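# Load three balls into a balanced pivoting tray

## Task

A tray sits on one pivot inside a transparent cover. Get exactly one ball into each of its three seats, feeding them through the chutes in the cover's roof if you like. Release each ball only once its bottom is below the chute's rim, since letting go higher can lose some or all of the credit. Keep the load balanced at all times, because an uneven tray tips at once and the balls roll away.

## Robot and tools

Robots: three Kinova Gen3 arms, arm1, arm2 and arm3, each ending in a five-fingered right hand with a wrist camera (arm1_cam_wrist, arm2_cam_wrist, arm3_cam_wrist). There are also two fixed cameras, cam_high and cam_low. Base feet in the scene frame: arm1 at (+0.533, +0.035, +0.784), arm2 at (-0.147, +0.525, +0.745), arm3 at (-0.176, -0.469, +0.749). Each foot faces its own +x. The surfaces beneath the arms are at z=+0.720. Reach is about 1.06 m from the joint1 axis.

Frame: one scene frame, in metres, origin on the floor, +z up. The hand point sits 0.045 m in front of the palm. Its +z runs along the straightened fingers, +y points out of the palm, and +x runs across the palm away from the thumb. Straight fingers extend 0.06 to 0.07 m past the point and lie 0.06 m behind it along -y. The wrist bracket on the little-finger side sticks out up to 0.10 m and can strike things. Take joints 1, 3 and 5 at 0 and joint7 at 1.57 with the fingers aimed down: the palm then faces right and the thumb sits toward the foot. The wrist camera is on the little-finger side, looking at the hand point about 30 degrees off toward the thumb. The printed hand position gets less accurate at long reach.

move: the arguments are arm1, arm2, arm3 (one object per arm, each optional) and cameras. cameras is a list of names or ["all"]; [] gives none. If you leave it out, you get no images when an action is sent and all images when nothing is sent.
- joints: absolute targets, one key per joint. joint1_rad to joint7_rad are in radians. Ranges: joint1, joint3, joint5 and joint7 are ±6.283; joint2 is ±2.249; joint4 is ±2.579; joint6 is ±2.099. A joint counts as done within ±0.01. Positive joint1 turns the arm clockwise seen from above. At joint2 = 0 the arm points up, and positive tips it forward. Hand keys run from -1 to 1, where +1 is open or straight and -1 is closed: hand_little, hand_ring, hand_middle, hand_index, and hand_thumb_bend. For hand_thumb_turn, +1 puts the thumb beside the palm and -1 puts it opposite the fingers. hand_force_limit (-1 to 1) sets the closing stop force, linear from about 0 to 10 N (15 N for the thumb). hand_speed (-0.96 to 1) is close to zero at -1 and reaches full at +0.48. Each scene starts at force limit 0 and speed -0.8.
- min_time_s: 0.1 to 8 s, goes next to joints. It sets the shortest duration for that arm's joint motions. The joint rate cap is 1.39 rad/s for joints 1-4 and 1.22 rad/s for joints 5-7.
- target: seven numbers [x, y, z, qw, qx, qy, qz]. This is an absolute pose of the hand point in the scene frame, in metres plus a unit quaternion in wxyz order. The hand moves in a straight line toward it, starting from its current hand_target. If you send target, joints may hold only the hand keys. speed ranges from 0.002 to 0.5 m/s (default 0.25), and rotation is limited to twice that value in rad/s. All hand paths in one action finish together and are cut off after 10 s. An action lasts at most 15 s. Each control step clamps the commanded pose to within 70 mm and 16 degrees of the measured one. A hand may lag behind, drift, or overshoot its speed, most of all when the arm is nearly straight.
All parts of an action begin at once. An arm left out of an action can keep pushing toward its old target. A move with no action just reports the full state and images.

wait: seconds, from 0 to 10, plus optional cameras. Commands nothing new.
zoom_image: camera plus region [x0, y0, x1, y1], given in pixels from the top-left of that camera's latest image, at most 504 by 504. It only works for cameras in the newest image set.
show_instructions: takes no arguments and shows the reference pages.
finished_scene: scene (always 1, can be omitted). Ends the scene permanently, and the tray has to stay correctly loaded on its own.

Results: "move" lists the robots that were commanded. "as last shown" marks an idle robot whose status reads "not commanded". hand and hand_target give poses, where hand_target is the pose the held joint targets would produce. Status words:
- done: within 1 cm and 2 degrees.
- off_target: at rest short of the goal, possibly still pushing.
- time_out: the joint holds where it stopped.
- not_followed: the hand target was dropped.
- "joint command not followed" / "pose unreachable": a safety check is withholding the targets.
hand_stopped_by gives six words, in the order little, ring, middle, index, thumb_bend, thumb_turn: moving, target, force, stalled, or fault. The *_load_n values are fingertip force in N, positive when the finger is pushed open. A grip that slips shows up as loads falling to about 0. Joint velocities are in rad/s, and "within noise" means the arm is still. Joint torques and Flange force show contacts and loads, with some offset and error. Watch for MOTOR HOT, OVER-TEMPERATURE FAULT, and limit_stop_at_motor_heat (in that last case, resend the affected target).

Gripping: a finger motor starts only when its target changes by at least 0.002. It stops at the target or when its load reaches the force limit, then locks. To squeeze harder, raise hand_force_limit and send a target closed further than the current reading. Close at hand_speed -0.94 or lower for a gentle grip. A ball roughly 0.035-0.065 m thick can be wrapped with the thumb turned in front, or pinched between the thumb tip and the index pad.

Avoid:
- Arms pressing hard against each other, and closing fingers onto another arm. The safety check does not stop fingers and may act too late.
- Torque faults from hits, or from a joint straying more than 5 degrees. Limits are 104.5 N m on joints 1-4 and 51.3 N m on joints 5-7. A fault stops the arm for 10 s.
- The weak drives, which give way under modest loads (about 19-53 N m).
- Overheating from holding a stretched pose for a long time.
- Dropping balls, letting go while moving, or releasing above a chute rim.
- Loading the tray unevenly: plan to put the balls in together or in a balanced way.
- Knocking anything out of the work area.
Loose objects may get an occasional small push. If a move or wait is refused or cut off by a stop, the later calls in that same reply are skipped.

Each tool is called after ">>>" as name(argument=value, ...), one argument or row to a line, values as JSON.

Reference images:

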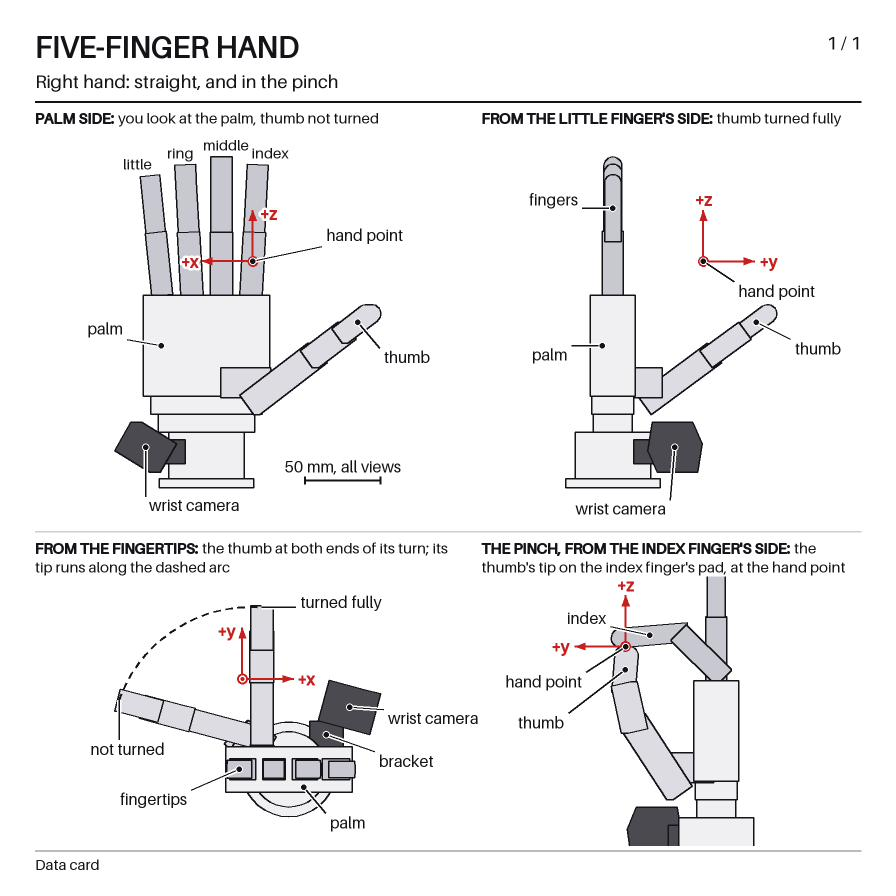

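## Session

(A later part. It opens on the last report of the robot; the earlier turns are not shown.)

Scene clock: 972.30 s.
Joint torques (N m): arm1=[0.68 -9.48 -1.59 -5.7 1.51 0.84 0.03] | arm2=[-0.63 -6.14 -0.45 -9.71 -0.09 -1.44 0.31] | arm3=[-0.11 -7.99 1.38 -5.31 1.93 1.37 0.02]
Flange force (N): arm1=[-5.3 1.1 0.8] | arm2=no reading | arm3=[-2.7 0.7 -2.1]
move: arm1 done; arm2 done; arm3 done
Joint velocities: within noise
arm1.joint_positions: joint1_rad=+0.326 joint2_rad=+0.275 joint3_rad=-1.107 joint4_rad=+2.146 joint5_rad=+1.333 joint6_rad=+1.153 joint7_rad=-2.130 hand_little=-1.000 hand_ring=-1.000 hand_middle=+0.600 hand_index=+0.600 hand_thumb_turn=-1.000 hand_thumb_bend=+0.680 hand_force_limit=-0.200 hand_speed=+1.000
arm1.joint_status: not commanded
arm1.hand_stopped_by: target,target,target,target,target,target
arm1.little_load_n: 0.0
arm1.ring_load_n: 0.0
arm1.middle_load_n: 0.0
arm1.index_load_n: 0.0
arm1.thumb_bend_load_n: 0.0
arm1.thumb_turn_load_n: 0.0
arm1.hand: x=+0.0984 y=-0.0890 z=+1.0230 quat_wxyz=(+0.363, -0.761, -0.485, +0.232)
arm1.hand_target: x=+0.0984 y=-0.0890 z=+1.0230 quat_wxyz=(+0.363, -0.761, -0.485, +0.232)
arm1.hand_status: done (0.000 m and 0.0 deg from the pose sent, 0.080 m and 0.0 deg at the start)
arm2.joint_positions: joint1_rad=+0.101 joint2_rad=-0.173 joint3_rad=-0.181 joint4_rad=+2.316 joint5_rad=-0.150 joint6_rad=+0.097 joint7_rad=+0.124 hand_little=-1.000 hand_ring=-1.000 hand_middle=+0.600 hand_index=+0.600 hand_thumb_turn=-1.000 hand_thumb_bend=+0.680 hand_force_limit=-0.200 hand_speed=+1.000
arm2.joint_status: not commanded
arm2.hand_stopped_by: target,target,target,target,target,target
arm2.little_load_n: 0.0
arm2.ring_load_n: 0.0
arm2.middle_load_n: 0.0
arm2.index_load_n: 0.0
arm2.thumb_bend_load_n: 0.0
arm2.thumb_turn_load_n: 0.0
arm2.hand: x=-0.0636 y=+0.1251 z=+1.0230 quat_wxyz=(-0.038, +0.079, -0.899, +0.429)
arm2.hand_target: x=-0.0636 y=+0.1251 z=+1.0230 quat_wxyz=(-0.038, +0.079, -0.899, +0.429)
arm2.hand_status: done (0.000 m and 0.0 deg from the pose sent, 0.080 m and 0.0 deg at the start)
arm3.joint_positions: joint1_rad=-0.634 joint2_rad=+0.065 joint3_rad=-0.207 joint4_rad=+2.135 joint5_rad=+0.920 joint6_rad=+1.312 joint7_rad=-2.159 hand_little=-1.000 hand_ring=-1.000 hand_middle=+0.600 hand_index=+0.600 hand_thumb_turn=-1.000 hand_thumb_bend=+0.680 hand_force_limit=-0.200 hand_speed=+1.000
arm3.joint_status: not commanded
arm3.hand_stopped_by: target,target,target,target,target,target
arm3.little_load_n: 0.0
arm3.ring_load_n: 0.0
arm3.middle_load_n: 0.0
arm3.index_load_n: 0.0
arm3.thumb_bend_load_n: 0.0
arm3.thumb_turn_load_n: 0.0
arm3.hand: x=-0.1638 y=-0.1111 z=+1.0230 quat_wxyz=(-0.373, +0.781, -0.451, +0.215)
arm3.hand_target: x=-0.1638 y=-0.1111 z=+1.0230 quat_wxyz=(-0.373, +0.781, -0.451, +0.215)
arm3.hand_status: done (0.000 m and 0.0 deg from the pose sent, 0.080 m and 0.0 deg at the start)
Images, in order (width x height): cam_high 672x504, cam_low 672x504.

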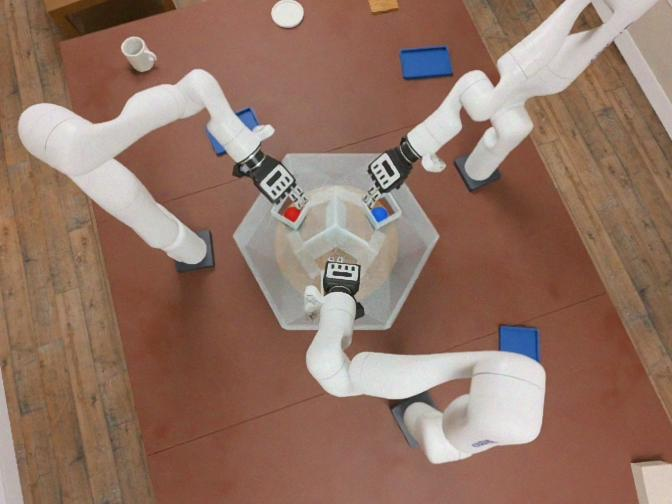

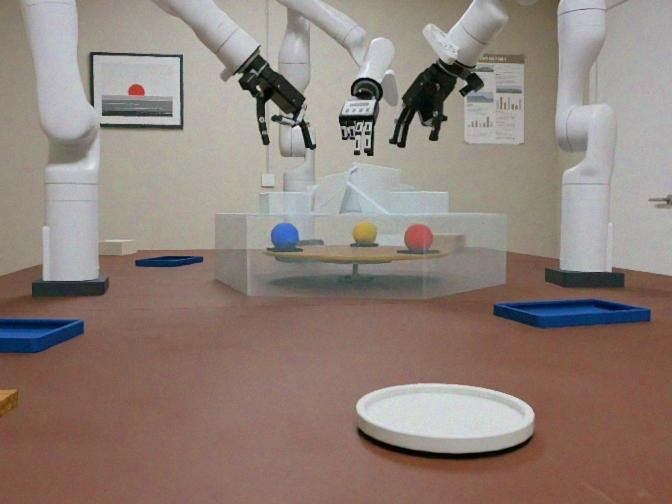

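>>> wait(
  seconds=1,
  cameras=["cam_low"],
)

>>> zoom_image(
  camera="cam_low",
  region=[240, 140, 470, 300],
)

Scene clock: 975.60 s.
Joint torques (N m): arm1=[0.76 -9.48 -1.63 -5.72 1.5 0.84 0.02] | arm2=[-0.6 -6.08 -0.48 -9.76 -0.15 -1.46 0.29] | arm3=[-0.11 -7.96 1.33 -5.35 1.96 1.38 0.01]
Flange force (N): arm1=[-5.5 1.3 0.9] | arm2=no reading | arm3=[-2.5 0.6 -2.0]
Joint velocities: within noise
arm1.joint_positions: joint1_rad=+0.326 joint2_rad=+0.275 joint3_rad=-1.107 joint4_rad=+2.146 joint5_rad=+1.333 joint6_rad=+1.153 joint7_rad=-2.130 hand_little=-1.000 hand_ring=-1.000 hand_middle=+0.600 hand_index=+0.600 hand_thumb_turn=-1.000 hand_thumb_bend=+0.680 hand_force_limit=-0.200 hand_speed=+1.000
arm1.joint_status: not commanded
arm1.hand_stopped_by: target,target,target,target,target,target
arm1.little_load_n: 0.0
arm1.ring_load_n: 0.5
arm1.middle_load_n: 0.0
arm1.index_load_n: 0.0
arm1.thumb_bend_load_n: 0.0
arm1.thumb_turn_load_n: 0.0
arm1.hand: x=+0.0984 y=-0.0890 z=+1.0230 quat_wxyz=(+0.363, -0.761, -0.485, +0.232)
arm1.hand_target: x=+0.0984 y=-0.0890 z=+1.0230 quat_wxyz=(+0.363, -0.761, -0.485, +0.232)
arm1.hand_status: done (0.000 m and 0.0 deg from the pose sent, 0.080 m and 0.0 deg at the start)
arm2.joint_positions: joint1_rad=+0.101 joint2_rad=-0.173 joint3_rad=-0.181 joint4_rad=+2.316 joint5_rad=-0.150 joint6_rad=+0.097 joint7_rad=+0.124 hand_little=-1.000 hand_ring=-1.000 hand_middle=+0.600 hand_index=+0.600 hand_thumb_turn=-1.000 hand_thumb_bend=+0.680 hand_force_limit=-0.200 hand_speed=+1.000
arm2.joint_status: not commanded
arm2.hand_stopped_by: target,target,target,target,target,target
arm2.little_load_n: 0.0
arm2.ring_load_n: 0.0
arm2.middle_load_n: 0.0
arm2.index_load_n: 0.0
arm2.thumb_bend_load_n: 0.0
arm2.thumb_turn_load_n: 0.0
arm2.hand: x=-0.0636 y=+0.1251 z=+1.0230 quat_wxyz=(-0.038, +0.079, -0.899, +0.429)
arm2.hand_target: x=-0.0636 y=+0.1251 z=+1.0230 quat_wxyz=(-0.038, +0.079, -0.899, +0.429)
arm2.hand_status: done (0.000 m and 0.0 deg from the pose sent, 0.080 m and 0.0 deg at the start)
arm3.joint_positions: joint1_rad=-0.634 joint2_rad=+0.065 joint3_rad=-0.207 joint4_rad=+2.135 joint5_rad=+0.920 joint6_rad=+1.312 joint7_rad=-2.159 hand_little=-1.000 hand_ring=-1.000 hand_middle=+0.600 hand_index=+0.600 hand_thumb_turn=-1.000 hand_thumb_bend=+0.680 hand_force_limit=-0.200 hand_speed=+1.000
arm3.joint_status: not commanded
arm3.hand_stopped_by: target,target,target,target,target,target
arm3.little_load_n: 0.0
arm3.ring_load_n: 0.0
arm3.middle_load_n: 0.0
arm3.index_load_n: 0.0
arm3.thumb_bend_load_n: 0.0
arm3.thumb_turn_load_n: 0.0
arm3.hand: x=-0.1638 y=-0.1111 z=+1.0230 quat_wxyz=(-0.373, +0.781, -0.451, +0.215)
arm3.hand_target: x=-0.1638 y=-0.1111 z=+1.0230 quat_wxyz=(-0.373, +0.781, -0.451, +0.215)
arm3.hand_status: done (0.000 m and 0.0 deg from the pose sent, 0.080 m and 0.0 deg at the start)
wait: 1.00 s; at rest from the start
Images, in order (width x height): cam_low 672x504.

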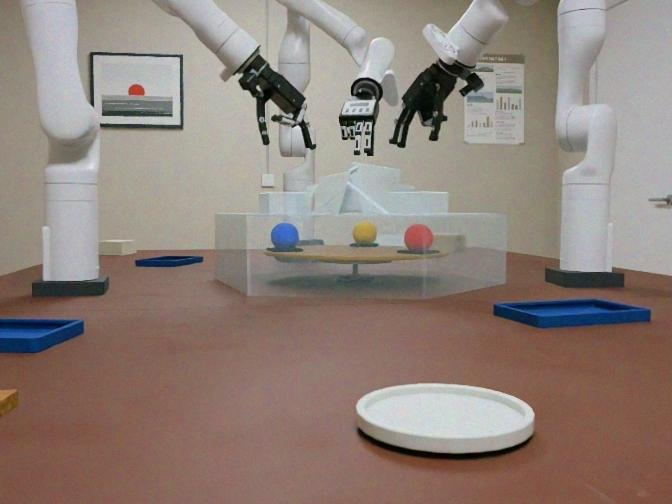

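Scaled by 2.191 from the camera's image (finer frame: 960x720).

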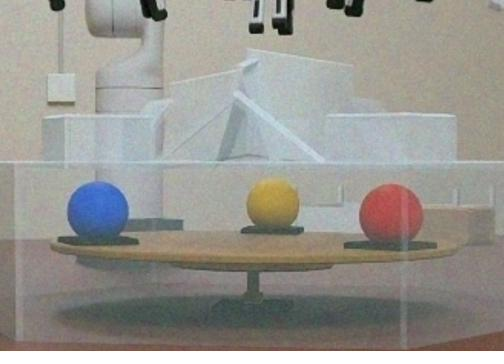

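Stable and seated.

>>> finished_scene(
)

The scene is finished: the task was done.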